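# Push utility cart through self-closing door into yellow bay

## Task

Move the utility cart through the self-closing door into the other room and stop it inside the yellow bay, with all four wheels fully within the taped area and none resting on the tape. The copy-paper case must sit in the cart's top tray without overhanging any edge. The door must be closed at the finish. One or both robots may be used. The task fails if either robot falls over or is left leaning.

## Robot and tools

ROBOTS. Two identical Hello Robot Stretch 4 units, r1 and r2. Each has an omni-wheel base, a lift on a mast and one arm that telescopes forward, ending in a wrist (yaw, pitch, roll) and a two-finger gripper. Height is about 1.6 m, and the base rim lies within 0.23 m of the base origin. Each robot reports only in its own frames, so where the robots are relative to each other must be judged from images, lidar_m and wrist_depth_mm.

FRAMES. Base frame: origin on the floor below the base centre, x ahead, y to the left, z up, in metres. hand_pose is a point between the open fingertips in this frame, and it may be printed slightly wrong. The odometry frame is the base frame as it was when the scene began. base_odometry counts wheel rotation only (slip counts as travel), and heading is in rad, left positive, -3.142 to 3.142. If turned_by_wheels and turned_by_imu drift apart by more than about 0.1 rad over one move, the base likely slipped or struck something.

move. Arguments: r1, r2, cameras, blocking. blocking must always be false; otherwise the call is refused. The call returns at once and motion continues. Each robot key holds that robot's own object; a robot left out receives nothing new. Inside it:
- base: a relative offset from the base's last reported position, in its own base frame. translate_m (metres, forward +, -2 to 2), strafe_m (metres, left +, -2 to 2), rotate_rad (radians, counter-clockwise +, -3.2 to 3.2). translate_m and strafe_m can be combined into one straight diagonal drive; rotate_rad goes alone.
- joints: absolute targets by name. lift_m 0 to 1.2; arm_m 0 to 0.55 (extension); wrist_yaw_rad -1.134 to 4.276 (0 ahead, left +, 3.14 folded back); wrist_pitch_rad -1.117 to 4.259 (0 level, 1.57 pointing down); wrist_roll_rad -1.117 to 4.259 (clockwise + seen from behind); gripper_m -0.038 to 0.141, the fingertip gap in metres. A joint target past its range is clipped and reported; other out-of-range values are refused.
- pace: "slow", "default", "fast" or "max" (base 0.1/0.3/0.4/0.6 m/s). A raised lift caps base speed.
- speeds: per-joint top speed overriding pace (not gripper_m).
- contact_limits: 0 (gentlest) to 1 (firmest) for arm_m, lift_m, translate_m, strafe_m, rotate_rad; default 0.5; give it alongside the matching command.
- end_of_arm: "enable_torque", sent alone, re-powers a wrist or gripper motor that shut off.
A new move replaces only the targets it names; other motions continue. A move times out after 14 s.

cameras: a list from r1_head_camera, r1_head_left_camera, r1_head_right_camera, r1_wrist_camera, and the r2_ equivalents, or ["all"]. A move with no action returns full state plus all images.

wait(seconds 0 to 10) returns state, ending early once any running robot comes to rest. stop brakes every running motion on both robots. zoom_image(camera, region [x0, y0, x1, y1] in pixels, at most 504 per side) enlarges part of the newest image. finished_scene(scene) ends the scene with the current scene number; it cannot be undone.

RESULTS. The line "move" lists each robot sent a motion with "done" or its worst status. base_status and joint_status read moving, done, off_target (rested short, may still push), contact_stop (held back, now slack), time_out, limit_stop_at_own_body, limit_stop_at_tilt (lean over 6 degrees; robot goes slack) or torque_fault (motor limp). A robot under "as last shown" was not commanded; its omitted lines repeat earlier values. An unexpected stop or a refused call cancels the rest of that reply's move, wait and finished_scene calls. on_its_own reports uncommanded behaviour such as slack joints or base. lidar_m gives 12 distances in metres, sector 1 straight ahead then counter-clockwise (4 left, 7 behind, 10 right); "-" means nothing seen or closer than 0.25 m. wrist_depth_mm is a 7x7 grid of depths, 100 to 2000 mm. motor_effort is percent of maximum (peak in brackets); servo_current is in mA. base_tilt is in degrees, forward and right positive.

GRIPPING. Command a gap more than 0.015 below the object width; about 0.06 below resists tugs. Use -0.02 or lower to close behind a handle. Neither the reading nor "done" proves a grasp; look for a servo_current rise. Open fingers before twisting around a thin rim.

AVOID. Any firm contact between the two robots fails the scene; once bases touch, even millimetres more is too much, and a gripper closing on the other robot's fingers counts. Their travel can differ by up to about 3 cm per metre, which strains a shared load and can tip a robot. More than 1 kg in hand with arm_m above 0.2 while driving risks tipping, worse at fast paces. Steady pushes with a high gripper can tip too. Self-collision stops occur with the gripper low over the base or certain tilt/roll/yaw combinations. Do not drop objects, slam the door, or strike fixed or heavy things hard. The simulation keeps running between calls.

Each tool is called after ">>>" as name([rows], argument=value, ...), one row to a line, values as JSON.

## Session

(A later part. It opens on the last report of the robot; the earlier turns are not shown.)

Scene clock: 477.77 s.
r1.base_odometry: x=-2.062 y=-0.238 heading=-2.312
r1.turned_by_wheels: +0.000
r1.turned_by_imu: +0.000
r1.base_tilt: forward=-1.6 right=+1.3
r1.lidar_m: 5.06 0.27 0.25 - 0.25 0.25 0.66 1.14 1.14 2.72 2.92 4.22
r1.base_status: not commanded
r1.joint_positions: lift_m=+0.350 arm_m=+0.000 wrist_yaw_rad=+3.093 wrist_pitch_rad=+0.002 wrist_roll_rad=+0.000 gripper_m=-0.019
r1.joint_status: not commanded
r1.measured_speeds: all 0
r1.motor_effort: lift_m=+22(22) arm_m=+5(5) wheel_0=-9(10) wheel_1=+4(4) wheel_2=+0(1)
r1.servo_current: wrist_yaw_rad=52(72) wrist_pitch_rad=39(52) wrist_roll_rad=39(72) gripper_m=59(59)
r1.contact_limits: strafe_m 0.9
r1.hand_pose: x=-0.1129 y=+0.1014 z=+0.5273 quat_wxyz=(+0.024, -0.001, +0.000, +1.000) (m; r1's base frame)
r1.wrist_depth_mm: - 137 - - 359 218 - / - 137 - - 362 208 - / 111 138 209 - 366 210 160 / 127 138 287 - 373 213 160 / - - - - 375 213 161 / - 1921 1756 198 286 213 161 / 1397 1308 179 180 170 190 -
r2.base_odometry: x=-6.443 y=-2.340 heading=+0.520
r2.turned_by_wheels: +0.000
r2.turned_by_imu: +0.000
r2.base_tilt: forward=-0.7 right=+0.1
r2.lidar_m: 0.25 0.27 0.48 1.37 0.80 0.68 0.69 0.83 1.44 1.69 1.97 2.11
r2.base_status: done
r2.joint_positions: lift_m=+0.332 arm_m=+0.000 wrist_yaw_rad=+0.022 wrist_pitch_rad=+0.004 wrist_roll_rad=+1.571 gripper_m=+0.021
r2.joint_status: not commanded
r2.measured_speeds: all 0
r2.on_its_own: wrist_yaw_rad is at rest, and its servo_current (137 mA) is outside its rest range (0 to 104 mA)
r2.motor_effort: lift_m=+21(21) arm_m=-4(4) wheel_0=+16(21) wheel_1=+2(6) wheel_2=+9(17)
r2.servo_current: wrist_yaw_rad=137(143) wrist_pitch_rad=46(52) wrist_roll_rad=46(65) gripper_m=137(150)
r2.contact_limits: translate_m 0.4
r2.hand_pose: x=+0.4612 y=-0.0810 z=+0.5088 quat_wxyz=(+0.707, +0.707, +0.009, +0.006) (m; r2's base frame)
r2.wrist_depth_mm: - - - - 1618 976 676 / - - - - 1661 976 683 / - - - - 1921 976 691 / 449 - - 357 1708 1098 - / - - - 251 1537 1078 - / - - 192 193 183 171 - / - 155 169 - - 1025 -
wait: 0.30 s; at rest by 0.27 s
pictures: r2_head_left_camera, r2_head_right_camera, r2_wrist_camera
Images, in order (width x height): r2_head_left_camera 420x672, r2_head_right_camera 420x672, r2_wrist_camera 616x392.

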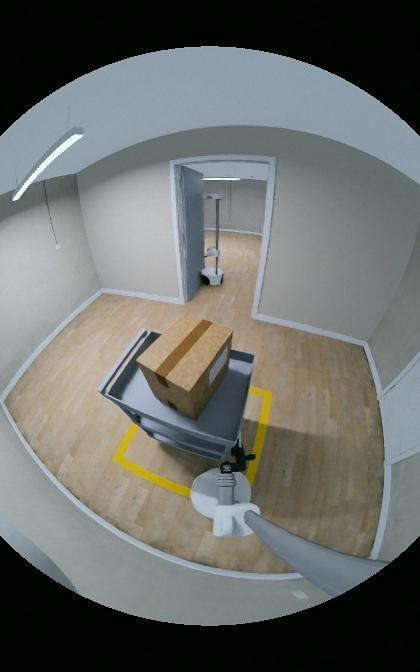

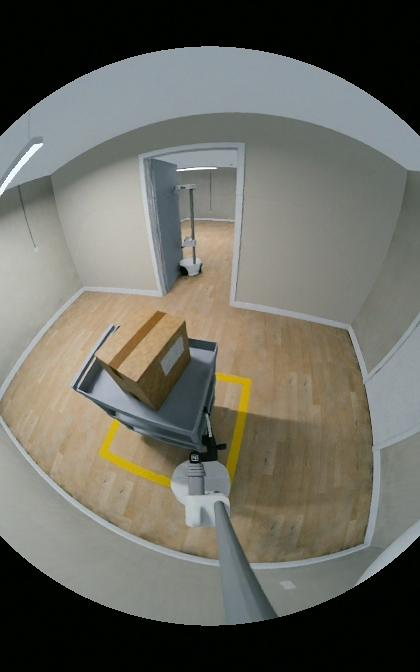

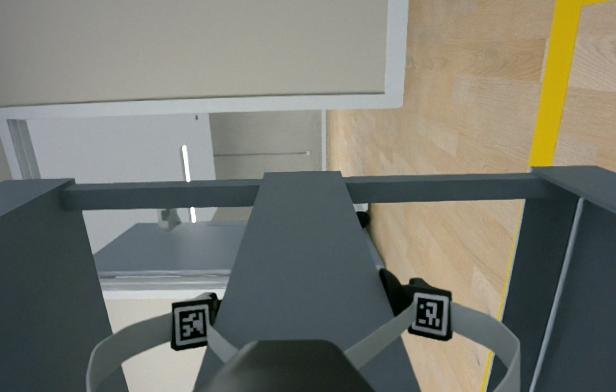

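>>> move(blocking=false, r2={"joints":{"gripper_m":0.14}})

>>> wait(seconds=3)

>>> move(blocking=false, r2={"base":{"translate_m":-0.15,"strafe_m":-0.15},"pace":"slow","contact_limits":{"translate_m":0.3}})

>>> wait(seconds=5)

>>> wait(seconds=0.3, cameras=["r2_head_camera","r2_head_left_camera","r2_head_right_camera","r2_wrist_camera"])

>>> zoom_image(camera="r2_head_left_camera", region=[60, 280, 420, 640])

>>> zoom_image(camera="r2_head_right_camera", region=[60, 280, 420, 640])

Scene clock: 486.10 s.
move: r2 moving
r1: as last shown
r1.lidar_m: 5.04 0.28 0.25 - 0.25 0.27 0.71 1.12 1.11 2.73 2.91 4.23
r1.motor_effort: lift_m=+22(22) arm_m=+5(5) wheel_0=-10(10) wheel_1=+4(4) wheel_2=+0(1)
r1.servo_current: wrist_yaw_rad=46(65) wrist_pitch_rad=46(52) wrist_roll_rad=59(59) gripper_m=59(59)
r1.contact_limits: strafe_m 0.9
r1.wrist_depth_mm: - 137 - - 359 219 - / - 137 - - 362 209 - / 111 138 210 - 368 208 160 / 127 138 287 - 375 211 160 / - - - - 377 213 162 / 1921 1983 1808 199 285 213 161 / 1397 1308 179 180 170 189 -
r2.base_odometry: x=-6.443 y=-2.340 heading=+0.519
r2.turned_by_wheels: +0.000
r2.turned_by_imu: +0.000
r2.base_tilt: forward=-0.7 right=+0.0
r2.lidar_m: 0.25 0.26 0.50 1.38 0.80 0.68 0.68 0.83 1.46 1.67 1.98 2.12
r2.base_status: not commanded
r2.joint_positions: lift_m=+0.332 arm_m=+0.000 wrist_yaw_rad=+0.022 wrist_pitch_rad=+0.004 wrist_roll_rad=+1.571 gripper_m=+0.040
r2.joint_status: gripper_m moving
r2.measured_speeds: all 0
r2.motor_effort: lift_m=+21(21) arm_m=-4(4) wheel_0=+15(17) wheel_1=+2(2) wheel_2=+8(10)
r2.servo_current: wrist_yaw_rad=137(137) wrist_pitch_rad=39(46) wrist_roll_rad=46(59) gripper_m=85(137)
r2.contact_limits: translate_m 0.4
r2.hand_pose: x=+0.4612 y=-0.0810 z=+0.5088 quat_wxyz=(+0.707, +0.707, +0.009, +0.006) (m; r2's base frame)
r2.wrist_depth_mm: - - - - 1661 976 676 / - - - - 1537 976 683 / - - - - 1921 991 683 / 1921 - - 368 1756 991 - / - - - 255 1537 1060 - / - - 196 195 183 172 - / - 167 164 - - 1078 -
pictures: none

Scene clock: 487.73 s.
earlier move: r2 done
r1.base_odometry: x=-2.062 y=-0.238 heading=-2.312
r1.turned_by_wheels: +0.000
r1.turned_by_imu: +0.000
r1.base_tilt: forward=-1.6 right=+1.2
r1.lidar_m: 5.04 0.28 0.25 - 0.25 0.28 0.75 1.14 1.16 2.73 2.91 4.24
r1.base_status: not commanded
r1.joint_positions: lift_m=+0.350 arm_m=+0.000 wrist_yaw_rad=+3.093 wrist_pitch_rad=+0.002 wrist_roll_rad=+0.000 gripper_m=-0.019
r1.joint_status: not commanded
r1.measured_speeds: all 0
r1.motor_effort: lift_m=+22(22) arm_m=+4(5) wheel_0=-9(10) wheel_1=+4(4) wheel_2=+0(1)
r1.servo_current: wrist_yaw_rad=46(72) wrist_pitch_rad=39(52) wrist_roll_rad=39(65) gripper_m=52(59)
r1.contact_limits: strafe_m 0.9
r1.hand_pose: x=-0.1129 y=+0.1014 z=+0.5273 quat_wxyz=(+0.024, -0.001, +0.000, +1.000) (m; r1's base frame)
r1.wrist_depth_mm: - 137 - - 359 218 - / - 137 - - 364 208 - / 111 138 209 - 368 210 160 / 127 138 287 - 370 212 160 / - - - - 375 213 161 / 1983 1983 1756 199 285 214 161 / 1397 1308 179 180 171 189 -
r2.base_odometry: x=-6.443 y=-2.340 heading=+0.518
r2.turned_by_wheels: -0.001
r2.turned_by_imu: -0.001
r2.base_tilt: forward=-0.7 right=+0.1
r2.lidar_m: 0.25 0.25 0.48 1.38 0.79 0.67 0.69 0.82 1.48 1.66 1.93 2.12
r2.base_status: not commanded
r2.joint_positions: lift_m=+0.332 arm_m=+0.000 wrist_yaw_rad=+0.003 wrist_pitch_rad=+0.004 wrist_roll_rad=+1.570 gripper_m=+0.140
r2.joint_status: all done
r2.measured_speeds: all 0
r2.motor_effort: lift_m=+20(21) arm_m=-3(4) wheel_0=+3(17) wheel_1=+1(2) wheel_2=+5(10)
r2.servo_current: wrist_yaw_rad=39(143) wrist_pitch_rad=39(46) wrist_roll_rad=46(59) gripper_m=52(137)
r2.contact_limits: translate_m 0.4
r2.hand_pose: x=+0.4595 y=-0.0866 z=+0.5088 quat_wxyz=(+0.707, +0.707, +0.002, +0.000) (m; r2's base frame)
r2.wrist_depth_mm: - - - - 1537 991 723 / - - - - 1537 991 699 / - - - - 1756 1025 699 / - - - - - 1025 634 / - - - 301 1576 960 - / - 462 203 224 199 204 - / - - - - - 1098 -
wait: 1.63 of 3 s (r2 has come to rest)
pictures: none

Scene clock: 488.23 s.
move: r2 moving
r1: as last shown
r1.base_tilt: forward=-1.6 right=+1.3
r1.lidar_m: 5.03 0.30 0.25 - 0.25 0.27 0.71 1.14 1.13 2.73 2.88 4.21
r1.motor_effort: lift_m=+22(22) arm_m=+4(5) wheel_0=-9(10) wheel_1=+4(4) wheel_2=+0(0)
r1.servo_current: wrist_yaw_rad=33(59) wrist_pitch_rad=39(52) wrist_roll_rad=33(52) gripper_m=52(59)
r1.contact_limits: strafe_m 0.9
r1.wrist_depth_mm: - 137 - - 359 218 - / - 137 - - 366 208 - / 111 138 209 - 366 210 160 / 127 138 287 - 373 213 161 / - - - - 377 212 161 / 1983 1921 1808 198 286 213 161 / 1397 1281 179 180 171 189 -
r2.base_odometry: x=-6.446 y=-2.353 heading=+0.519
r2.turned_by_wheels: +0.001
r2.turned_by_imu: +0.001
r2.base_tilt: forward=-0.7 right=+0.0
r2.lidar_m: 0.25 0.28 0.50 1.34 0.78 0.68 0.64 0.80 1.45 1.67 1.98 2.12
r2.base_status: translate_m moving; strafe_m moving
r2.joint_positions: lift_m=+0.332 arm_m=+0.000 wrist_yaw_rad=+0.003 wrist_pitch_rad=+0.004 wrist_roll_rad=+1.570 gripper_m=+0.140
r2.joint_status: not commanded
r2.measured_speeds: translate_m=-0.036 strafe_m=-0.036 rotate_rad=+0.001 lift_m=+0.000 arm_m=+0.000 wrist_yaw_rad=+0.000 wrist_pitch_rad=+0.000 wrist_roll_rad=+0.000
r2.motor_effort: lift_m=+20(20) arm_m=-3(3) wheel_0=+5(8) wheel_1=-7(8) wheel_2=+7(9)
r2.servo_current: wrist_yaw_rad=46(52) wrist_pitch_rad=46(52) wrist_roll_rad=52(52) gripper_m=52(59)
r2.contact_limits: translate_m 0.3
r2.hand_pose: x=+0.4595 y=-0.0866 z=+0.5088 quat_wxyz=(+0.707, +0.707, +0.002, +0.000) (m; r2's base frame)
r2.wrist_depth_mm: - - - - 1537 991 723 / - - - - 1537 1008 691 / - - - - 1863 1025 699 / - - - - - 1025 668 / - - - 325 1808 960 - / - 466 219 242 198 204 - / - - - - - 1118 -
pictures: none

Scene clock: 491.10 s.
earlier move: r2 done
r1.base_odometry: x=-2.062 y=-0.238 heading=-2.312
r1.turned_by_wheels: +0.000
r1.turned_by_imu: +0.000
r1.base_tilt: forward=-1.6 right=+1.3
r1.lidar_m: 5.05 0.29 0.25 - 0.25 0.28 0.68 1.15 1.16 2.72 2.89 4.19
r1.base_status: not commanded
r1.joint_positions: lift_m=+0.350 arm_m=+0.000 wrist_yaw_rad=+3.093 wrist_pitch_rad=+0.002 wrist_roll_rad=+0.000 gripper_m=-0.019
r1.joint_status: not commanded
r1.measured_speeds: all 0
r1.motor_effort: lift_m=+22(22) arm_m=+5(5) wheel_0=-9(10) wheel_1=+4(4) wheel_2=+0(1)
r1.servo_current: wrist_yaw_rad=52(72) wrist_pitch_rad=39(52) wrist_roll_rad=39(65) gripper_m=52(65)
r1.contact_limits: strafe_m 0.9
r1.hand_pose: x=-0.1129 y=+0.1014 z=+0.5273 quat_wxyz=(+0.024, -0.001, +0.000, +1.000) (m; r1's base frame)
r1.wrist_depth_mm: - 137 - - 357 219 - / - 137 - - 364 208 - / 111 138 210 - 366 209 160 / 126 138 289 - 373 213 160 / - - - - 373 213 161 / 1921 1863 1756 199 285 213 161 / 1397 1336 179 179 170 189 -
r2.base_odometry: x=-6.499 y=-2.545 heading=+0.519
r2.turned_by_wheels: +0.000
r2.turned_by_imu: +0.000
r2.base_tilt: forward=-0.7 right=+0.1
r2.lidar_m: 0.49 0.40 0.69 1.18 0.68 0.59 0.58 0.71 1.25 1.51 1.76 2.21
r2.base_status: done
r2.joint_positions: lift_m=+0.332 arm_m=+0.000 wrist_yaw_rad=+0.003 wrist_pitch_rad=+0.004 wrist_roll_rad=+1.570 gripper_m=+0.140
r2.joint_status: not commanded
r2.measured_speeds: all 0
r2.motor_effort: lift_m=+20(20) arm_m=-3(4) wheel_0=+4(9) wheel_1=-4(9) wheel_2=+5(10)
r2.servo_current: wrist_yaw_rad=39(65) wrist_pitch_rad=39(52) wrist_roll_rad=46(59) gripper_m=46(59)
r2.contact_limits: translate_m 0.3
r2.hand_pose: x=+0.4595 y=-0.0866 z=+0.5088 quat_wxyz=(+0.707, +0.707, +0.002, +0.000) (m; r2's base frame)
r2.wrist_depth_mm: - - - - 1708 991 683 / - - - - 1464 991 691 / - - - - 1576 1025 750 / - - - - - 1025 707 / - - - - - 946 707 / - 197 - 544 1430 204 640 / - - - - 1618 - -
wait: 2.87 of 5 s (r2 has come to rest)
pictures: none

Scene clock: 491.40 s.
r1.base_odometry: x=-2.062 y=-0.238 heading=-2.312
r1.turned_by_wheels: +0.000
r1.turned_by_imu: +0.000
r1.base_tilt: forward=-1.6 right=+1.3
r1.lidar_m: 5.03 0.29 0.25 - 0.25 0.28 0.71 1.11 1.13 2.72 2.90 4.23
r1.base_status: not commanded
r1.joint_positions: lift_m=+0.350 arm_m=+0.000 wrist_yaw_rad=+3.093 wrist_pitch_rad=+0.002 wrist_roll_rad=+0.000 gripper_m=-0.019
r1.joint_status: not commanded
r1.measured_speeds: all 0
r1.motor_effort: lift_m=+22(22) arm_m=+4(5) wheel_0=-9(10) wheel_1=+4(4) wheel_2=+0(1)
r1.servo_current: wrist_yaw_rad=52(72) wrist_pitch_rad=46(52) wrist_roll_rad=39(65) gripper_m=52(65)
r1.contact_limits: strafe_m 0.9
r1.hand_pose: x=-0.1129 y=+0.1014 z=+0.5273 quat_wxyz=(+0.024, -0.001, +0.000, +1.000) (m; r1's base frame)
r1.wrist_depth_mm: - 137 - - 357 219 - / - 138 - - 362 209 - / 110 138 209 - 366 210 160 / 127 138 287 - 370 212 160 / - - - - 375 213 161 / 1983 1983 1708 198 283 213 162 / 1397 1308 179 180 171 189 -
r2.base_odometry: x=-6.499 y=-2.545 heading=+0.519
r2.turned_by_wheels: +0.000
r2.turned_by_imu: +0.000
r2.base_tilt: forward=-0.7 right=+0.1
r2.lidar_m: 0.47 0.38 0.66 1.20 0.68 0.57 0.58 0.70 1.23 1.50 1.78 2.21
r2.base_status: done
r2.joint_positions: lift_m=+0.332 arm_m=+0.000 wrist_yaw_rad=+0.003 wrist_pitch_rad=+0.004 wrist_roll_rad=+1.570 gripper_m=+0.140
r2.joint_status: not commanded
r2.measured_speeds: all 0
r2.motor_effort: lift_m=+20(20) arm_m=-3(4) wheel_0=+4(9) wheel_1=-4(9) wheel_2=+5(10)
r2.servo_current: wrist_yaw_rad=52(65) wrist_pitch_rad=46(52) wrist_roll_rad=39(59) gripper_m=52(59)
r2.contact_limits: translate_m 0.3
r2.hand_pose: x=+0.4595 y=-0.0866 z=+0.5088 quat_wxyz=(+0.707, +0.707, +0.002, +0.000) (m; r2's base frame)
r2.wrist_depth_mm: - - - - 1756 991 683 / - - - - 1576 1008 691 / - - - - 1576 1008 732 / - - - - - 1008 699 / - - - - - 946 707 / - 197 - 544 1464 204 640 / - - - - 1618 - -
wait: 0.30 s; at rest by 0.27 s
pictures: r2_head_camera, r2_head_left_camera, r2_head_right_camera, r2_wrist_camera
Images, in order (width x height): r2_head_camera 420x560, r2_head_left_camera 420x672, r2_head_right_camera 420x672, r2_wrist_camera 616x392.

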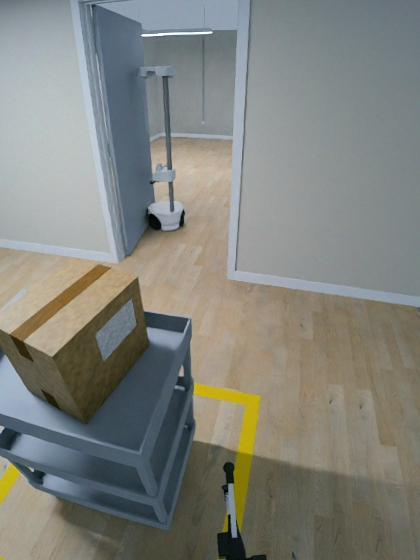

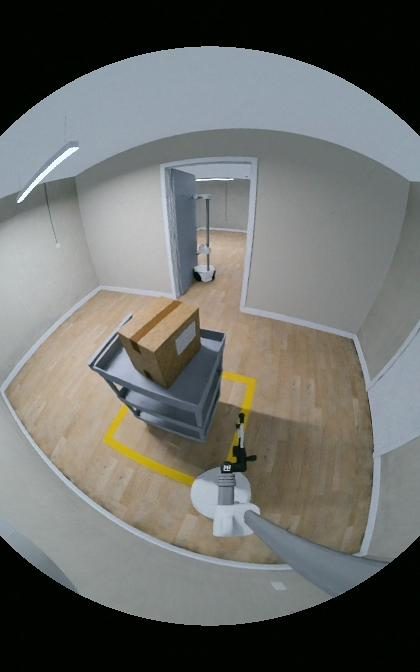

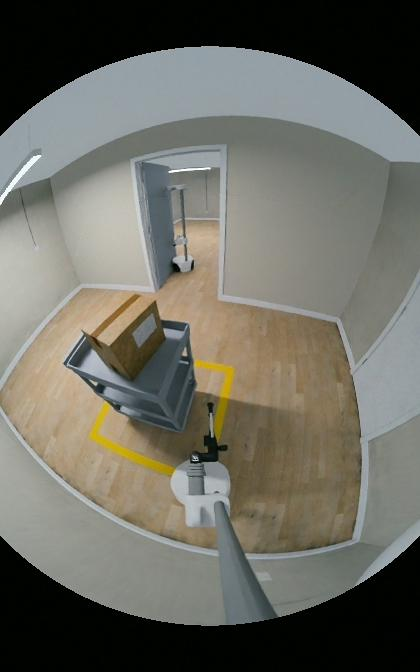

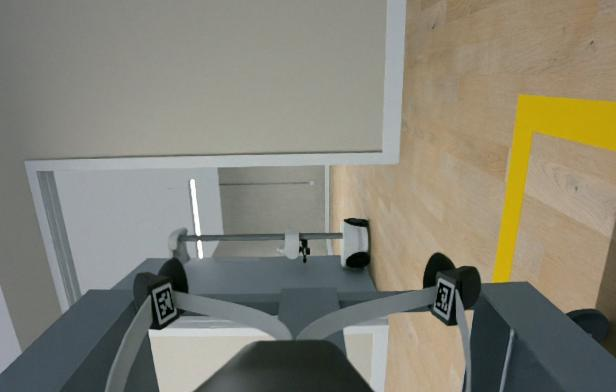

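Scaled by 1.400 from the camera's 420x672 image, which has a finer 600x960 frame.

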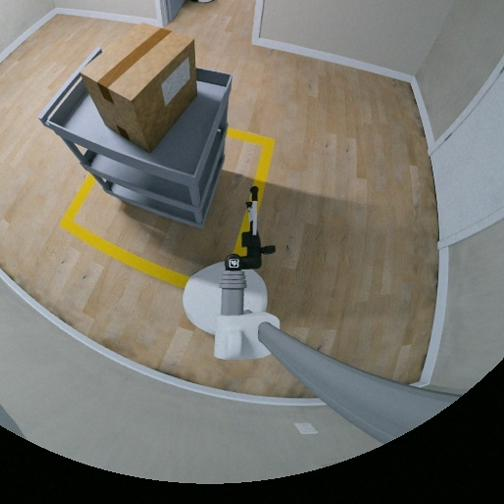

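Scaled by 1.400 from the camera's 420x672 image, which has a finer 600x960 frame.

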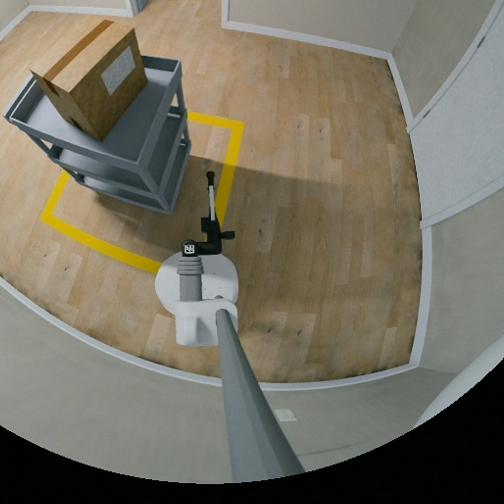

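>>> move(blocking=false, r1={"base":{"translate_m":0.45,"strafe_m":-0.05},"pace":"slow"}, r2={"base":{"translate_m":0.2,"strafe_m":-0.45}})

>>> wait(seconds=4)

>>> wait(seconds=4, cameras=["r2_head_left_camera","r1_head_left_camera"])

Scene clock: 501.27 s.
move: r1 moving; r2 moving
r1.base_odometry: x=-2.071 y=-0.246 heading=-2.311
r1.turned_by_wheels: +0.001
r1.turned_by_imu: +0.000
r1.base_tilt: forward=-1.5 right=+1.3
r1.lidar_m: 5.05 0.30 0.25 - 0.25 0.29 0.71 1.15 1.16 2.73 2.93 4.23
r1.base_status: translate_m moving; strafe_m moving
r1.joint_positions: lift_m=+0.350 arm_m=+0.000 wrist_yaw_rad=+3.093 wrist_pitch_rad=+0.002 wrist_roll_rad=+0.000 gripper_m=-0.019
r1.joint_status: not commanded
r1.measured_speeds: translate_m=+0.049 strafe_m=-0.006 rotate_rad=+0.001 lift_m=+0.000 arm_m=+0.000 wrist_yaw_rad=+0.000 wrist_pitch_rad=+0.000 wrist_roll_rad=+0.000
r1.motor_effort: lift_m=+22(22) arm_m=+5(5) wheel_0=+5(8) wheel_1=+9(10) wheel_2=-6(7)
r1.servo_current: wrist_yaw_rad=46(65) wrist_pitch_rad=46(46) wrist_roll_rad=59(59) gripper_m=52(59)
r1.hand_pose: x=-0.1129 y=+0.1014 z=+0.5273 quat_wxyz=(+0.024, -0.001, +0.000, +1.000) (m; r1's base frame)
r1.wrist_depth_mm: - 137 - - 362 218 - / - 137 - - 364 209 - / 111 138 210 - 368 211 160 / 127 138 - - 373 212 160 / - - - - 377 213 162 / 1983 1983 1756 198 286 213 161 / 1397 1281 179 183 162 189 -
r2.base_odometry: x=-6.473 y=-2.563 heading=+0.518
r2.turned_by_wheels: -0.001
r2.turned_by_imu: +0.000
r2.base_tilt: forward=-0.7 right=+0.1
r2.lidar_m: 0.51 0.42 0.64 1.21 0.71 0.58 0.61 0.72 1.28 1.47 1.74 2.19
r2.base_status: translate_m moving; strafe_m moving
r2.joint_positions: lift_m=+0.332 arm_m=+0.000 wrist_yaw_rad=+0.003 wrist_pitch_rad=+0.004 wrist_roll_rad=+1.570 gripper_m=+0.140
r2.joint_status: not commanded
r2.measured_speeds: translate_m=+0.048 strafe_m=-0.113 rotate_rad=-0.005 lift_m=+0.000 arm_m=+0.000 wrist_yaw_rad=+0.000 wrist_pitch_rad=+0.000 wrist_roll_rad=+0.000
r2.motor_effort: lift_m=+20(20) arm_m=-3(4) wheel_0=+11(13) wheel_1=-8(11) wheel_2=-9(9)
r2.servo_current: wrist_yaw_rad=39(59) wrist_pitch_rad=46(46) wrist_roll_rad=52(59) gripper_m=52(52)
r2.hand_pose: x=+0.4595 y=-0.0866 z=+0.5088 quat_wxyz=(+0.707, +0.707, +0.002, +0.000) (m; r2's base frame)
r2.wrist_depth_mm: - - - - 1708 991 683 / - - - - 1618 991 691 / - - - - 1576 1008 - / - - - - - 1008 699 / - - - - - 946 707 / - 202 197 - 1464 204 661 / - - - - 1618 1205 -
pictures: none

Scene clock: 503.90 s.
earlier move: r1 moving; r2 done
r1.base_odometry: x=-2.260 y=-0.412 heading=-2.311
r1.turned_by_wheels: +0.000
r1.turned_by_imu: +0.000
r1.base_tilt: forward=-1.6 right=+1.3
r1.lidar_m: 4.77 2.66 2.04 2.00 0.25 0.31 0.80 1.29 1.59 2.73 2.91 4.20
r1.base_status: translate_m moving; strafe_m moving
r1.joint_positions: lift_m=+0.350 arm_m=+0.000 wrist_yaw_rad=+3.093 wrist_pitch_rad=+0.002 wrist_roll_rad=+0.000 gripper_m=-0.019
r1.joint_status: not commanded
r1.measured_speeds: translate_m=+0.101 strafe_m=-0.011 rotate_rad=-0.001 lift_m=+0.000 arm_m=+0.000 wrist_yaw_rad=+0.000 wrist_pitch_rad=+0.000 wrist_roll_rad=+0.000
r1.motor_effort: lift_m=+22(22) arm_m=+4(5) wheel_0=+5(8) wheel_1=+7(11) wheel_2=-5(7)
r1.servo_current: wrist_yaw_rad=59(65) wrist_pitch_rad=39(52) wrist_roll_rad=65(65) gripper_m=52(59)
r1.hand_pose: x=-0.1129 y=+0.1014 z=+0.5273 quat_wxyz=(+0.024, -0.001, +0.000, +1.000) (m; r1's base frame)
r1.wrist_depth_mm: - 137 - - 387 226 - / - 137 - - 399 216 - / 111 138 209 - 362 218 163 / 127 138 276 - 366 219 171 / - - - - 410 221 164 / 1756 1921 1808 198 303 221 164 / 1255 1308 179 183 162 194 -
r2.base_odometry: x=-6.102 y=-2.836 heading=+0.518
r2.turned_by_wheels: +0.000
r2.turned_by_imu: +0.001
r2.base_tilt: forward=-0.7 right=+0.1
r2.lidar_m: 1.90 0.70 0.58 1.80 1.05 0.89 0.90 1.07 1.09 1.10 1.32 1.88
r2.base_status: done
r2.joint_positions: lift_m=+0.332 arm_m=+0.000 wrist_yaw_rad=+0.003 wrist_pitch_rad=+0.004 wrist_roll_rad=+1.570 gripper_m=+0.140
r2.joint_status: not commanded
r2.measured_speeds: all 0
r2.motor_effort: lift_m=+20(20) arm_m=-3(4) wheel_0=+1(14) wheel_1=-2(11) wheel_2=-5(11)
r2.servo_current: wrist_yaw_rad=52(59) wrist_pitch_rad=46(52) wrist_roll_rad=46(59) gripper_m=46(59)
r2.hand_pose: x=+0.4595 y=-0.0866 z=+0.5088 quat_wxyz=(+0.707, +0.707, +0.002, +0.000) (m; r2's base frame)
r2.wrist_depth_mm: - - - - - 991 683 / - - - - 1430 991 699 / - - - - 1537 1008 699 / - - - - 1576 1008 707 / - - - - 1863 960 699 / - - - - 1618 842 707 / - - - - 1576 1098 707
wait: 2.63 of 4 s (r2 has come to rest)
pictures: none

Scene clock: 506.57 s.
earlier move: r1 done
r1.base_odometry: x=-2.403 y=-0.536 heading=-2.311
r1.turned_by_wheels: +0.000
r1.turned_by_imu: +0.000
r1.base_tilt: forward=-1.6 right=+1.3
r1.lidar_m: 4.60 2.66 2.04 1.99 0.29 0.25 0.72 1.47 1.90 2.71 2.89 4.19
r1.base_status: done
r1.joint_positions: lift_m=+0.350 arm_m=+0.000 wrist_yaw_rad=+3.093 wrist_pitch_rad=+0.002 wrist_roll_rad=+0.000 gripper_m=-0.019
r1.joint_status: not commanded
r1.measured_speeds: all 0
r1.motor_effort: lift_m=+22(22) arm_m=+4(5) wheel_0=+0(8) wheel_1=+6(11) wheel_2=+1(7)
r1.servo_current: wrist_yaw_rad=52(72) wrist_pitch_rad=39(52) wrist_roll_rad=46(72) gripper_m=52(59)
r1.hand_pose: x=-0.1129 y=+0.1014 z=+0.5273 quat_wxyz=(+0.024, -0.001, +0.000, +1.000) (m; r1's base frame)
r1.wrist_depth_mm: - 137 - - - - - / - 137 - - 277 - - / 111 138 216 - 278 - - / 128 138 - - - - - / 1308 - - - - - - / 1397 1983 1708 198 180 - - / 1308 1336 179 183 144 - 1205
r2.base_odometry: x=-6.102 y=-2.836 heading=+0.518
r2.turned_by_wheels: +0.000
r2.turned_by_imu: +0.000
r2.base_tilt: forward=-0.6 right=+0.1
r2.lidar_m: 1.90 0.70 0.59 1.77 1.05 0.90 0.89 1.09 1.12 1.09 1.31 1.91
r2.base_status: done
r2.joint_positions: lift_m=+0.332 arm_m=+0.000 wrist_yaw_rad=+0.003 wrist_pitch_rad=+0.004 wrist_roll_rad=+1.570 gripper_m=+0.140
r2.joint_status: not commanded
r2.measured_speeds: all 0
r2.motor_effort: lift_m=+20(20) arm_m=-4(4) wheel_0=+1(14) wheel_1=-3(11) wheel_2=-5(11)
r2.servo_current: wrist_yaw_rad=52(59) wrist_pitch_rad=46(52) wrist_roll_rad=46(59) gripper_m=46(59)
r2.hand_pose: x=+0.4595 y=-0.0866 z=+0.5088 quat_wxyz=(+0.707, +0.707, +0.002, +0.000) (m; r2's base frame)
r2.wrist_depth_mm: - - - - - 991 676 / - - - - 1397 991 699 / - - - - 1576 1025 699 / - - - - 1537 1008 707 / - - - - 1808 931 707 / - - - - 1576 831 707 / - - - - 1576 1098 699
wait: 2.67 of 4 s (r1 has come to rest)
pictures: r1_head_left_camera, r2_head_left_camera
Images, in order (width x height): r1_head_left_camera 420x672, r2_head_left_camera 420x672.

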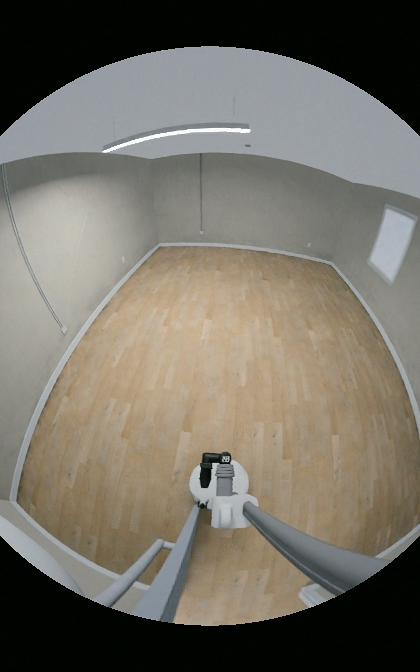

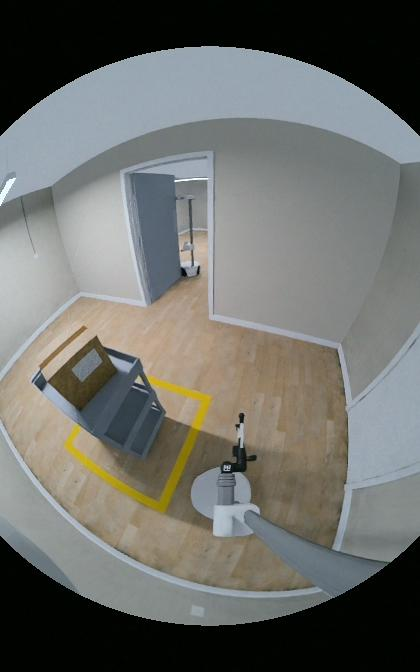

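>>> move(blocking=false, r1={"base":{"translate_m":-0.06,"strafe_m":-0.3},"pace":"slow"}, r2={"base":{"translate_m":0.75,"strafe_m":0.0}})

>>> wait(seconds=4)

>>> wait(seconds=3, cameras=["r2_head_left_camera","r2_head_right_camera","r1_head_left_camera"])

>>> zoom_image(camera="r2_head_left_camera", region=[0, 280, 300, 580])

Scene clock: 513.73 s.
move: r1 moving; r2 moving
r1.base_odometry: x=-2.411 y=-0.526 heading=-2.311
r1.turned_by_wheels: +0.000
r1.turned_by_imu: +0.000
r1.base_tilt: forward=-1.5 right=+1.3
r1.lidar_m: 4.58 2.67 2.09 2.03 0.27 0.25 2.81 1.46 1.88 2.69 2.90 4.18
r1.base_status: translate_m moving; strafe_m moving
r1.joint_positions: lift_m=+0.350 arm_m=+0.000 wrist_yaw_rad=+3.093 wrist_pitch_rad=+0.002 wrist_roll_rad=+0.000 gripper_m=-0.019
r1.joint_status: not commanded
r1.measured_speeds: translate_m=-0.010 strafe_m=-0.051 rotate_rad=+0.002 lift_m=+0.000 arm_m=+0.000 wrist_yaw_rad=+0.000 wrist_pitch_rad=+0.000 wrist_roll_rad=+0.000
r1.motor_effort: lift_m=+22(22) arm_m=+4(5) wheel_0=+1(4) wheel_1=-4(6) wheel_2=+7(7)
r1.servo_current: wrist_yaw_rad=39(65) wrist_pitch_rad=52(52) wrist_roll_rad=46(59) gripper_m=59(59)
r1.hand_pose: x=-0.1129 y=+0.1014 z=+0.5273 quat_wxyz=(+0.024, -0.001, +0.000, +1.000) (m; r1's base frame)
r1.wrist_depth_mm: - 137 - - - - - / - 137 - - 278 - - / 111 138 216 - 277 - - / 127 138 - - - - - / 1308 - - - - - - / 1336 1921 1808 199 179 - - / 1281 1308 179 183 145 - 1205
r2.base_odometry: x=-6.075 y=-2.821 heading=+0.518
r2.turned_by_wheels: +0.000
r2.turned_by_imu: +0.001
r2.base_tilt: forward=-0.6 right=+0.1
r2.lidar_m: 1.87 0.70 0.59 1.83 1.08 0.90 0.93 1.12 1.11 1.10 1.33 1.86
r2.base_status: translate_m moving; strafe_m moving
r2.joint_positions: lift_m=+0.332 arm_m=+0.000 wrist_yaw_rad=+0.003 wrist_pitch_rad=+0.004 wrist_roll_rad=+1.570 gripper_m=+0.140
r2.joint_status: not commanded
r2.measured_speeds: translate_m=+0.122 strafe_m=+0.000 rotate_rad=+0.003 lift_m=+0.000 arm_m=+0.000 wrist_yaw_rad=+0.000 wrist_pitch_rad=+0.000 wrist_roll_rad=+0.000
r2.motor_effort: lift_m=+20(20) arm_m=-4(4) wheel_0=+4(10) wheel_1=+6(9) wheel_2=-12(13)
r2.servo_current: wrist_yaw_rad=52(59) wrist_pitch_rad=39(46) wrist_roll_rad=52(59) gripper_m=52(59)
r2.hand_pose: x=+0.4595 y=-0.0866 z=+0.5088 quat_wxyz=(+0.707, +0.707, +0.002, +0.000) (m; r2's base frame)
r2.wrist_depth_mm: - - - - - 991 683 / - - - - - 991 691 / - - - - 1537 1008 707 / - - - - 1576 1008 699 / - - - - 1756 960 707 / - - - - 1618 842 699 / - - - - 1661 1098 715
pictures: none

Scene clock: 517.23 s.
earlier move: r1 moving; r2 done
r1.base_odometry: x=-2.584 y=-0.290 heading=-2.311
r1.turned_by_wheels: +0.000
r1.turned_by_imu: -0.001
r1.base_tilt: forward=-1.6 right=+1.3
r1.lidar_m: 4.64 3.04 2.36 2.30 1.51 0.80 0.41 0.46 1.84 2.40 2.56 3.69
r1.base_status: translate_m moving; strafe_m moving
r1.joint_positions: lift_m=+0.350 arm_m=+0.000 wrist_yaw_rad=+3.093 wrist_pitch_rad=+0.002 wrist_roll_rad=+0.000 gripper_m=-0.019
r1.joint_status: not commanded
r1.measured_speeds: translate_m=+0.000 strafe_m=-0.002 rotate_rad=+0.000 lift_m=+0.000 arm_m=+0.000 wrist_yaw_rad=+0.000 wrist_pitch_rad=+0.000 wrist_roll_rad=+0.000
r1.motor_effort: lift_m=+22(22) arm_m=+4(5) wheel_0=+2(8) wheel_1=-1(8) wheel_2=+4(10)
r1.servo_current: wrist_yaw_rad=59(72) wrist_pitch_rad=39(52) wrist_roll_rad=26(72) gripper_m=52(65)
r1.hand_pose: x=-0.1129 y=+0.1014 z=+0.5273 quat_wxyz=(+0.024, -0.001, +0.000, +1.000) (m; r1's base frame)
r1.wrist_depth_mm: - 137 - - - - - / - 137 - - - - - / 111 138 211 - - - - / 128 139 238 - - - - / - 554 - - - - - / - 549 183 198 170 - - / - 535 163 146 144 - 1160
r2.base_odometry: x=-5.451 y=-2.465 heading=+0.518
r2.turned_by_wheels: +0.000
r2.turned_by_imu: +0.001
r2.base_tilt: forward=-0.7 right=+0.1
r2.lidar_m: 1.19 1.98 2.49 0.46 0.47 1.61 1.63 1.55 1.30 1.30 1.36 1.17
r2.base_status: done
r2.joint_positions: lift_m=+0.332 arm_m=+0.000 wrist_yaw_rad=+0.003 wrist_pitch_rad=+0.004 wrist_roll_rad=+1.570 gripper_m=+0.140
r2.joint_status: not commanded
r2.measured_speeds: all 0
r2.motor_effort: lift_m=+20(20) arm_m=-3(4) wheel_0=+2(11) wheel_1=+3(9) wheel_2=-2(14)
r2.servo_current: wrist_yaw_rad=59(59) wrist_pitch_rad=46(52) wrist_roll_rad=46(59) gripper_m=46(65)
r2.hand_pose: x=+0.4595 y=-0.0866 z=+0.5088 quat_wxyz=(+0.707, +0.707, +0.002, +0.000) (m; r2's base frame)
r2.wrist_depth_mm: - - - - - - 683 / - - - - - 878 691 / - - - - - 878 691 / - - - - - 891 699 / - - - - - 904 699 / - 188 177 158 191 842 707 / - - - - - 1118 707
wait: 3.50 of 4 s (r2 has come to rest)
pictures: none

Scene clock: 517.53 s.
earlier move: r1 done
r1.base_odometry: x=-2.584 y=-0.290 heading=-2.311
r1.turned_by_wheels: +0.000
r1.turned_by_imu: +0.000
r1.base_tilt: forward=-1.6 right=+1.3
r1.lidar_m: 4.62 3.09 2.36 2.32 1.54 0.89 0.60 0.48 1.82 2.42 2.57 3.69
r1.base_status: done
r1.joint_positions: lift_m=+0.350 arm_m=+0.000 wrist_yaw_rad=+3.093 wrist_pitch_rad=+0.002 wrist_roll_rad=+0.000 gripper_m=-0.019
r1.joint_status: not commanded
r1.measured_speeds: all 0
r1.motor_effort: lift_m=+22(22) arm_m=+4(5) wheel_0=+2(8) wheel_1=-1(8) wheel_2=+3(10)
r1.servo_current: wrist_yaw_rad=59(72) wrist_pitch_rad=33(52) wrist_roll_rad=46(72) gripper_m=52(65)
r1.hand_pose: x=-0.1129 y=+0.1014 z=+0.5273 quat_wxyz=(+0.024, -0.001, +0.000, +1.000) (m; r1's base frame)
r1.wrist_depth_mm: - 137 - - - - - / - 137 - - - - - / 111 138 211 - - - - / 127 139 238 - - - - / - - - - - - - / - - 183 198 171 - - / - 132 163 146 144 - 1138
r2.base_odometry: x=-5.451 y=-2.465 heading=+0.518
r2.turned_by_wheels: +0.000
r2.turned_by_imu: +0.000
r2.base_tilt: forward=-0.7 right=+0.1
r2.lidar_m: 1.19 1.92 2.48 0.48 0.49 1.61 1.62 1.55 1.32 1.30 1.37 1.16
r2.base_status: done
r2.joint_positions: lift_m=+0.332 arm_m=+0.000 wrist_yaw_rad=+0.003 wrist_pitch_rad=+0.004 wrist_roll_rad=+1.570 gripper_m=+0.140
r2.joint_status: not commanded
r2.measured_speeds: all 0
r2.motor_effort: lift_m=+20(20) arm_m=-3(4) wheel_0=+2(11) wheel_1=+3(9) wheel_2=-2(14)
r2.servo_current: wrist_yaw_rad=39(59) wrist_pitch_rad=39(52) wrist_roll_rad=39(59) gripper_m=52(65)
r2.hand_pose: x=+0.4595 y=-0.0866 z=+0.5088 quat_wxyz=(+0.707, +0.707, +0.002, +0.000) (m; r2's base frame)
r2.wrist_depth_mm: - - - - - - 691 / - - - - - 878 691 / - - - - - 891 699 / - - - - - 891 707 / - - - - - 891 707 / - 189 177 158 191 842 715 / - - - - - 1118 699
wait: 0.30 of 3 s (r1 has come to rest)
pictures: r1_head_left_camera, r2_head_left_camera, r2_head_right_camera
Images, in order (width x height): r1_head_left_camera 420x672, r2_head_left_camera 420x672, r2_head_right_camera 420x672.

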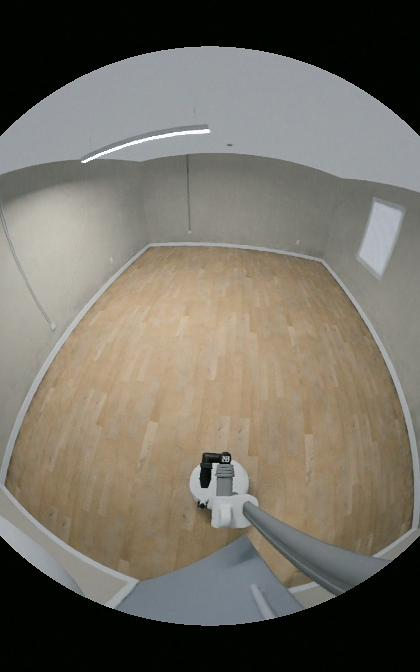

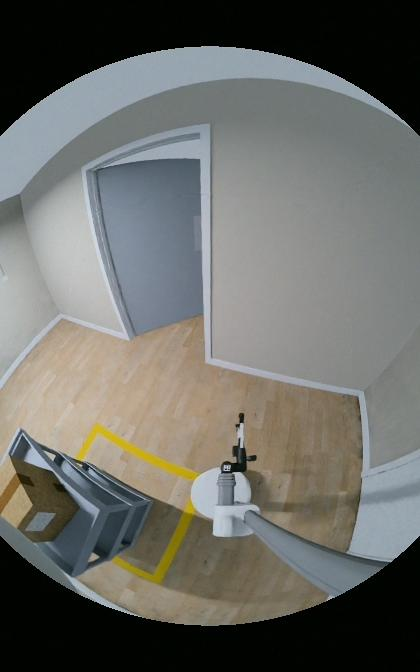

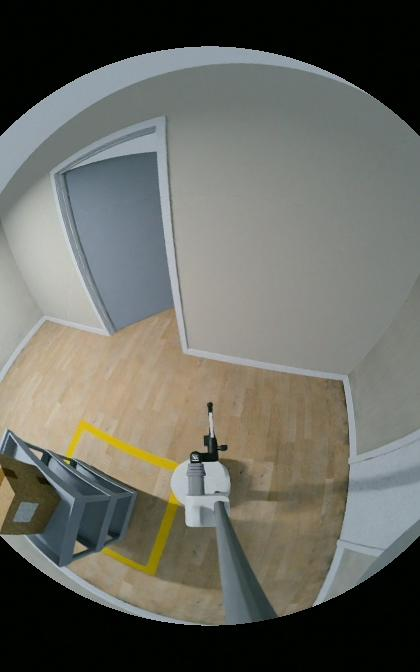

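Scaled by 1.680 from the camera's 420x672 image, which has a finer 600x960 frame.

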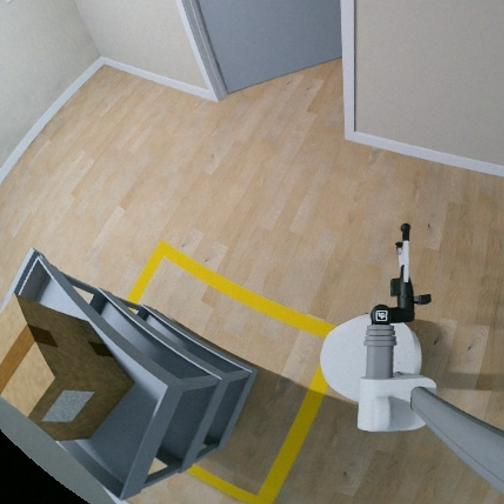

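>>> move(blocking=false, r1={"base":{"translate_m":-0.08,"strafe_m":-0.25},"pace":"slow","contact_limits":{"translate_m":0.7}}, r2={"base":{"translate_m":0.35}})

>>> wait(seconds=4)

>>> move(blocking=false, r2={"base":{"translate_m":0.25,"strafe_m":0.9}})

>>> wait(seconds=4)

>>> wait(seconds=3, cameras=["r2_head_left_camera","r2_head_right_camera","r1_head_left_camera"])

>>> zoom_image(camera="r2_head_left_camera", region=[0, 280, 300, 580])

Scene clock: 530.77 s.
move: r1 moving; r2 moving
r1.base_odometry: x=-2.590 y=-0.279 heading=-2.311
r1.turned_by_wheels: +0.000
r1.turned_by_imu: +0.000
r1.base_tilt: forward=-1.6 right=+1.3
r1.lidar_m: 4.64 3.08 2.38 2.31 1.51 1.17 1.13 1.19 1.82 2.39 2.55 3.66
r1.base_status: translate_m moving; strafe_m moving
r1.joint_positions: lift_m=+0.350 arm_m=+0.000 wrist_yaw_rad=+3.093 wrist_pitch_rad=+0.002 wrist_roll_rad=+0.000 gripper_m=-0.019
r1.joint_status: not commanded
r1.measured_speeds: translate_m=-0.016 strafe_m=-0.048 rotate_rad=+0.002 lift_m=+0.000 arm_m=+0.000 wrist_yaw_rad=+0.000 wrist_pitch_rad=+0.000 wrist_roll_rad=+0.000
r1.motor_effort: lift_m=+22(22) arm_m=+4(4) wheel_0=+6(7) wheel_1=-6(6) wheel_2=+3(5)
r1.servo_current: wrist_yaw_rad=39(65) wrist_pitch_rad=46(46) wrist_roll_rad=46(59) gripper_m=52(59)
r1.contact_limits: translate_m 0.7
r1.hand_pose: x=-0.1129 y=+0.1014 z=+0.5273 quat_wxyz=(+0.024, -0.001, +0.000, +1.000) (m; r1's base frame)
r1.wrist_depth_mm: - 137 - - - - - / - 137 - - - - - / 111 137 211 - - - - / 127 138 238 - - - - / - - - - - - - / - - 183 200 170 - - / - 139 163 147 154 - -
r2.base_odometry: x=-5.424 y=-2.450 heading=+0.519
r2.turned_by_wheels: +0.000
r2.turned_by_imu: +0.001
r2.base_tilt: forward=-0.7 right=+0.1
r2.lidar_m: 1.14 1.45 2.43 0.51 0.49 1.65 1.66 1.55 1.33 1.32 1.33 1.13
r2.base_status: translate_m moving
r2.joint_positions: lift_m=+0.332 arm_m=+0.000 wrist_yaw_rad=+0.003 wrist_pitch_rad=+0.004 wrist_roll_rad=+1.570 gripper_m=+0.140
r2.joint_status: not commanded
r2.measured_speeds: translate_m=+0.122 strafe_m=-0.002 rotate_rad=-0.001 lift_m=+0.000 arm_m=+0.000 wrist_yaw_rad=+0.000 wrist_pitch_rad=+0.000 wrist_roll_rad=+0.000
r2.motor_effort: lift_m=+20(20) arm_m=-3(4) wheel_0=+9(9) wheel_1=+8(8) wheel_2=-13(13)
r2.servo_current: wrist_yaw_rad=46(59) wrist_pitch_rad=39(46) wrist_roll_rad=46(59) gripper_m=52(59)
r2.hand_pose: x=+0.4595 y=-0.0866 z=+0.5088 quat_wxyz=(+0.707, +0.707, +0.002, +0.000) (m; r2's base frame)
r2.wrist_depth_mm: - - - - - - 699 / - - - - - 831 683 / - - - - - 878 699 / - - - - - 891 707 / - - - - - 904 715 / - 202 177 158 183 831 699 / - - - - - 1008 707
pictures: none

Scene clock: 532.93 s.
earlier move: r1 moving; r2 done
r1.base_odometry: x=-2.692 y=-0.101 heading=-2.310
r1.turned_by_wheels: +0.000
r1.turned_by_imu: -0.001
r1.base_tilt: forward=-1.6 right=+1.3
r1.lidar_m: 4.68 3.33 2.59 2.54 1.44 1.13 1.09 1.19 1.75 2.18 2.34 3.43
r1.base_status: translate_m moving; strafe_m moving
r1.joint_positions: lift_m=+0.350 arm_m=+0.000 wrist_yaw_rad=+3.093 wrist_pitch_rad=+0.002 wrist_roll_rad=+0.000 gripper_m=-0.019
r1.joint_status: not commanded
r1.measured_speeds: translate_m=-0.029 strafe_m=-0.094 rotate_rad=+0.004 lift_m=+0.000 arm_m=+0.000 wrist_yaw_rad=+0.000 wrist_pitch_rad=+0.000 wrist_roll_rad=+0.000
r1.motor_effort: lift_m=+22(22) arm_m=+4(5) wheel_0=+5(8) wheel_1=-5(9) wheel_2=+3(5)
r1.servo_current: wrist_yaw_rad=39(72) wrist_pitch_rad=33(46) wrist_roll_rad=39(72) gripper_m=59(59)
r1.contact_limits: translate_m 0.7
r1.hand_pose: x=-0.1129 y=+0.1014 z=+0.5273 quat_wxyz=(+0.024, -0.001, +0.000, +1.000) (m; r1's base frame)
r1.wrist_depth_mm: - 137 - - - - - / - 137 - - - - - / 111 137 211 - - - - / 128 138 238 - - - - / - - - - - - - / - - 183 199 170 - - / - 139 163 147 144 - 1160
r2.base_odometry: x=-5.147 y=-2.292 heading=+0.519
r2.turned_by_wheels: +0.000
r2.turned_by_imu: +0.000
r2.base_tilt: forward=-0.7 right=+0.0
r2.lidar_m: 0.83 1.11 1.78 1.15 0.66 0.69 1.96 1.59 1.38 1.42 0.99 0.84
r2.base_status: done
r2.joint_positions: lift_m=+0.332 arm_m=+0.000 wrist_yaw_rad=+0.003 wrist_pitch_rad=+0.004 wrist_roll_rad=+1.570 gripper_m=+0.140
r2.joint_status: not commanded
r2.measured_speeds: all 0
r2.motor_effort: lift_m=+20(20) arm_m=-3(4) wheel_0=+2(10) wheel_1=+3(9) wheel_2=-3(14)
r2.servo_current: wrist_yaw_rad=59(59) wrist_pitch_rad=39(59) wrist_roll_rad=46(59) gripper_m=52(59)
r2.hand_pose: x=+0.4595 y=-0.0866 z=+0.5088 quat_wxyz=(+0.707, +0.707, +0.002, +0.000) (m; r2's base frame)
r2.wrist_depth_mm: - - - - - - - / - - - - - - - / - - - - - - - / - - - - - - - / - - - - - - 634 / - 188 177 158 183 187 661 / 820 - - - - - 699
wait: 2.17 of 4 s (r2 has come to rest)
pictures: none

Scene clock: 533.43 s.
earlier move: r1 moving
move: r2 moving
r1.base_odometry: x=-2.710 y=-0.070 heading=-2.311
r1.turned_by_wheels: +0.000
r1.turned_by_imu: +0.000
r1.base_tilt: forward=-1.6 right=+1.3
r1.lidar_m: 4.69 3.39 2.64 2.56 1.46 1.13 1.03 1.18 1.71 2.17 2.28 3.39
r1.base_status: translate_m moving; strafe_m moving
r1.joint_positions: lift_m=+0.350 arm_m=+0.000 wrist_yaw_rad=+3.093 wrist_pitch_rad=+0.002 wrist_roll_rad=+0.000 gripper_m=-0.019
r1.joint_status: not commanded
r1.measured_speeds: translate_m=-0.014 strafe_m=-0.044 rotate_rad=+0.000 lift_m=+0.000 arm_m=+0.000 wrist_yaw_rad=+0.000 wrist_pitch_rad=+0.000 wrist_roll_rad=+0.000
r1.motor_effort: lift_m=+22(22) arm_m=+4(4) wheel_0=+4(6) wheel_1=-2(5) wheel_2=+2(4)
r1.servo_current: wrist_yaw_rad=59(72) wrist_pitch_rad=46(52) wrist_roll_rad=46(59) gripper_m=52(59)
r1.contact_limits: translate_m 0.7
r1.hand_pose: x=-0.1129 y=+0.1014 z=+0.5273 quat_wxyz=(+0.024, -0.001, +0.000, +1.000) (m; r1's base frame)
r1.wrist_depth_mm: - 137 - - - - - / - 137 - - - - - / 110 138 211 - - - - / 128 139 238 - - - - / - - - - - - - / - - 183 199 171 - - / - 140 163 146 144 - 1138
r2.base_odometry: x=-5.155 y=-2.260 heading=+0.518
r2.turned_by_wheels: +0.000
r2.turned_by_imu: +0.000
r2.base_tilt: forward=-0.7 right=+0.1
r2.lidar_m: 0.87 1.12 1.76 3.30 0.67 0.62 1.95 1.65 1.42 1.44 0.95 0.84
r2.base_status: translate_m moving; strafe_m moving
r2.joint_positions: lift_m=+0.332 arm_m=+0.000 wrist_yaw_rad=+0.003 wrist_pitch_rad=+0.004 wrist_roll_rad=+1.570 gripper_m=+0.140
r2.joint_status: not commanded
r2.measured_speeds: translate_m=+0.031 strafe_m=+0.121 rotate_rad=-0.001 lift_m=+0.000 arm_m=+0.000 wrist_yaw_rad=+0.000 wrist_pitch_rad=+0.000 wrist_roll_rad=+0.000
r2.motor_effort: lift_m=+20(20) arm_m=-3(4) wheel_0=-9(10) wheel_1=+10(12) wheel_2=-7(7)
r2.servo_current: wrist_yaw_rad=39(59) wrist_pitch_rad=46(46) wrist_roll_rad=52(59) gripper_m=52(52)
r2.hand_pose: x=+0.4595 y=-0.0866 z=+0.5088 quat_wxyz=(+0.707, +0.707, +0.002, +0.000) (m; r2's base frame)
r2.wrist_depth_mm: - - - - - - - / - - - - - - - / - - - - - - - / - - - - - - - / - - - - - - 634 / - 187 177 158 182 185 668 / 809 - - - - - 707
pictures: none

Scene clock: 534.17 s.
earlier move: r1 done; r2 moving
r1.base_odometry: x=-2.714 y=-0.062 heading=-2.311
r1.turned_by_wheels: +0.000
r1.turned_by_imu: +0.000
r1.base_tilt: forward=-1.6 right=+1.3
r1.lidar_m: 4.70 3.42 2.64 2.57 1.44 1.10 1.05 1.16 1.75 2.17 2.26 3.34
r1.base_status: done
r1.joint_positions: lift_m=+0.350 arm_m=+0.000 wrist_yaw_rad=+3.093 wrist_pitch_rad=+0.002 wrist_roll_rad=+0.000 gripper_m=-0.019
r1.joint_status: not commanded
r1.measured_speeds: all 0
r1.motor_effort: lift_m=+22(22) arm_m=+4(5) wheel_0=+4(6) wheel_1=-3(5) wheel_2=+3(4)
r1.servo_current: wrist_yaw_rad=33(72) wrist_pitch_rad=39(52) wrist_roll_rad=59(59) gripper_m=52(59)
r1.contact_limits: translate_m 0.7
r1.hand_pose: x=-0.1129 y=+0.1014 z=+0.5273 quat_wxyz=(+0.024, -0.001, +0.000, +1.000) (m; r1's base frame)
r1.wrist_depth_mm: - 137 - - - - - / - 137 - - - - - / 110 138 211 - - - - / 128 138 239 - - - - / - - - - - - - / - - 183 198 170 - - / - 140 163 147 144 - 1182
r2.base_odometry: x=-5.195 y=-2.101 heading=+0.518
r2.turned_by_wheels: +0.000
r2.turned_by_imu: +0.000
r2.base_tilt: forward=-0.6 right=+0.1
r2.lidar_m: 0.83 1.10 1.80 3.14 0.65 0.57 1.96 1.85 1.58 1.62 0.98 0.86
r2.base_status: translate_m moving; strafe_m moving
r2.joint_positions: lift_m=+0.332 arm_m=+0.000 wrist_yaw_rad=+0.003 wrist_pitch_rad=+0.004 wrist_roll_rad=+1.570 gripper_m=+0.140
r2.joint_status: not commanded
r2.measured_speeds: translate_m=+0.080 strafe_m=+0.291 rotate_rad=-0.005 lift_m=+0.000 arm_m=+0.000 wrist_yaw_rad=+0.000 wrist_pitch_rad=+0.000 wrist_roll_rad=+0.000
r2.motor_effort: lift_m=+20(20) arm_m=-4(4) wheel_0=-9(11) wheel_1=+10(13) wheel_2=-8(8)
r2.servo_current: wrist_yaw_rad=46(65) wrist_pitch_rad=39(46) wrist_roll_rad=46(59) gripper_m=46(59)
r2.hand_pose: x=+0.4595 y=-0.0866 z=+0.5088 quat_wxyz=(+0.707, +0.707, +0.002, +0.000) (m; r2's base frame)
r2.wrist_depth_mm: - - - - - - - / - - - - - - - / - - - - - - - / - - - - - - - / - - - - - - 640 / 759 190 177 158 182 185 707 / - - - - - - 699
wait: 0.73 of 4 s (r1 has come to rest)
pictures: none

Scene clock: 537.17 s.
earlier move: r2 moving
r1.base_odometry: x=-2.714 y=-0.062 heading=-2.311
r1.turned_by_wheels: +0.000
r1.turned_by_imu: +0.000
r1.base_tilt: forward=-1.6 right=+1.3
r1.lidar_m: 4.67 3.38 2.64 2.57 1.42 1.09 1.06 1.15 1.73 2.16 2.29 3.35
r1.base_status: done
r1.joint_positions: lift_m=+0.350 arm_m=+0.000 wrist_yaw_rad=+3.093 wrist_pitch_rad=+0.002 wrist_roll_rad=+0.000 gripper_m=-0.019
r1.joint_status: not commanded
r1.measured_speeds: all 0
r1.motor_effort: lift_m=+22(22) arm_m=+4(5) wheel_0=+4(6) wheel_1=-3(5) wheel_2=+3(4)
r1.servo_current: wrist_yaw_rad=65(72) wrist_pitch_rad=46(52) wrist_roll_rad=46(78) gripper_m=52(59)
r1.contact_limits: translate_m 0.7
r1.hand_pose: x=-0.1129 y=+0.1014 z=+0.5273 quat_wxyz=(+0.024, -0.001, +0.000, +1.000) (m; r1's base frame)
r1.wrist_depth_mm: - 137 - - - - - / - 137 - - - - - / 111 137 211 - - - - / 128 138 238 - - - - / - - - - - - - / - - 183 198 170 - - / - 140 163 147 144 - 1205
r2.base_odometry: x=-5.376 y=-1.386 heading=+0.518
r2.turned_by_wheels: +0.000
r2.turned_by_imu: +0.001
r2.base_tilt: forward=-0.7 right=+0.1
r2.lidar_m: 0.93 1.02 1.81 2.39 2.24 0.56 0.55 0.65 2.34 1.70 0.99 0.92
r2.base_status: translate_m moving; strafe_m moving
r2.joint_positions: lift_m=+0.332 arm_m=+0.000 wrist_yaw_rad=+0.003 wrist_pitch_rad=+0.004 wrist_roll_rad=+1.570 gripper_m=+0.140
r2.joint_status: not commanded
r2.measured_speeds: translate_m=+0.004 strafe_m=+0.014 rotate_rad=-0.001 lift_m=+0.000 arm_m=+0.000 wrist_yaw_rad=+0.000 wrist_pitch_rad=+0.000 wrist_roll_rad=+0.000
r2.motor_effort: lift_m=+20(20) arm_m=-3(4) wheel_0=-5(11) wheel_1=+4(13) wheel_2=-5(8)
r2.servo_current: wrist_yaw_rad=52(65) wrist_pitch_rad=39(46) wrist_roll_rad=39(59) gripper_m=52(59)
r2.hand_pose: x=+0.4595 y=-0.0866 z=+0.5088 quat_wxyz=(+0.707, +0.707, +0.002, +0.000) (m; r2's base frame)
r2.wrist_depth_mm: - - - - - - - / - - - - - - 640 / - - - - - - 661 / - - - - - - 668 / - - - - - - 707 / - 188 177 158 183 184 707 / - - - - - - 699
wait: 3.00 s; no rest
pictures: r1_head_left_camera, r2_head_left_camera, r2_head_right_camera
Images, in order (width x height): r1_head_left_camera 420x672, r2_head_left_camera 420x672, r2_head_right_camera 420x672.

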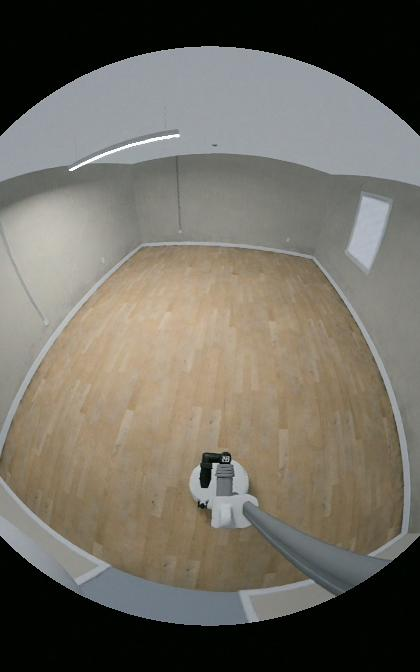

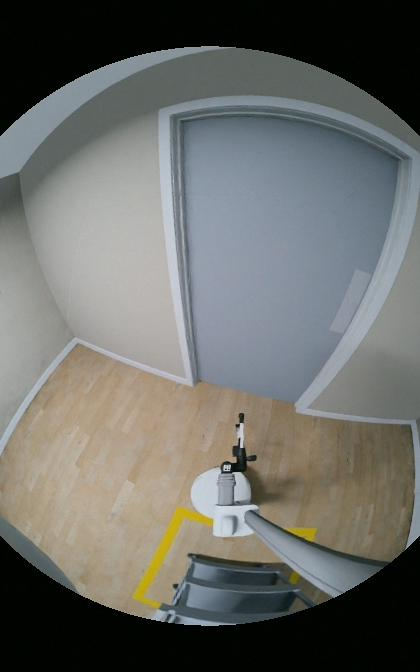

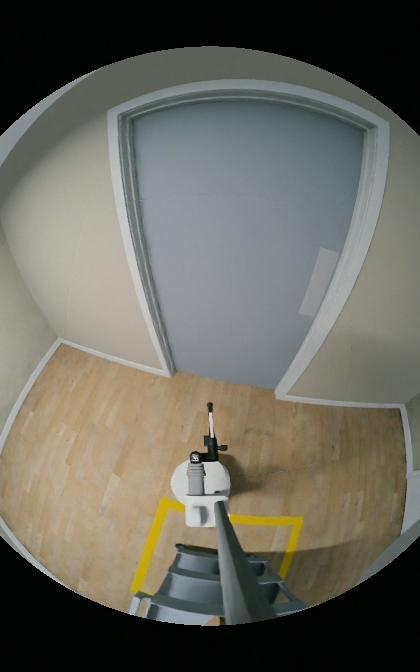

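Scaled by 1.680 from the camera's 420x672 image, which has a finer 600x960 frame.

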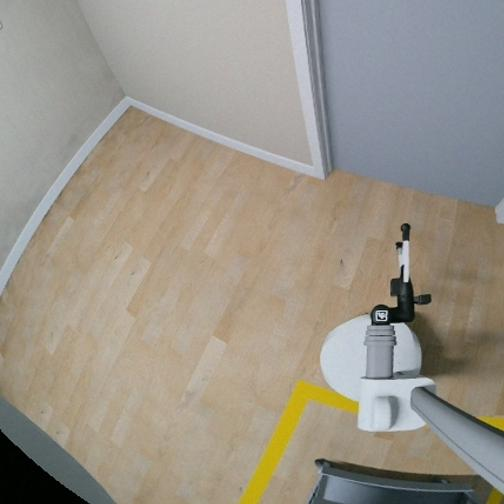

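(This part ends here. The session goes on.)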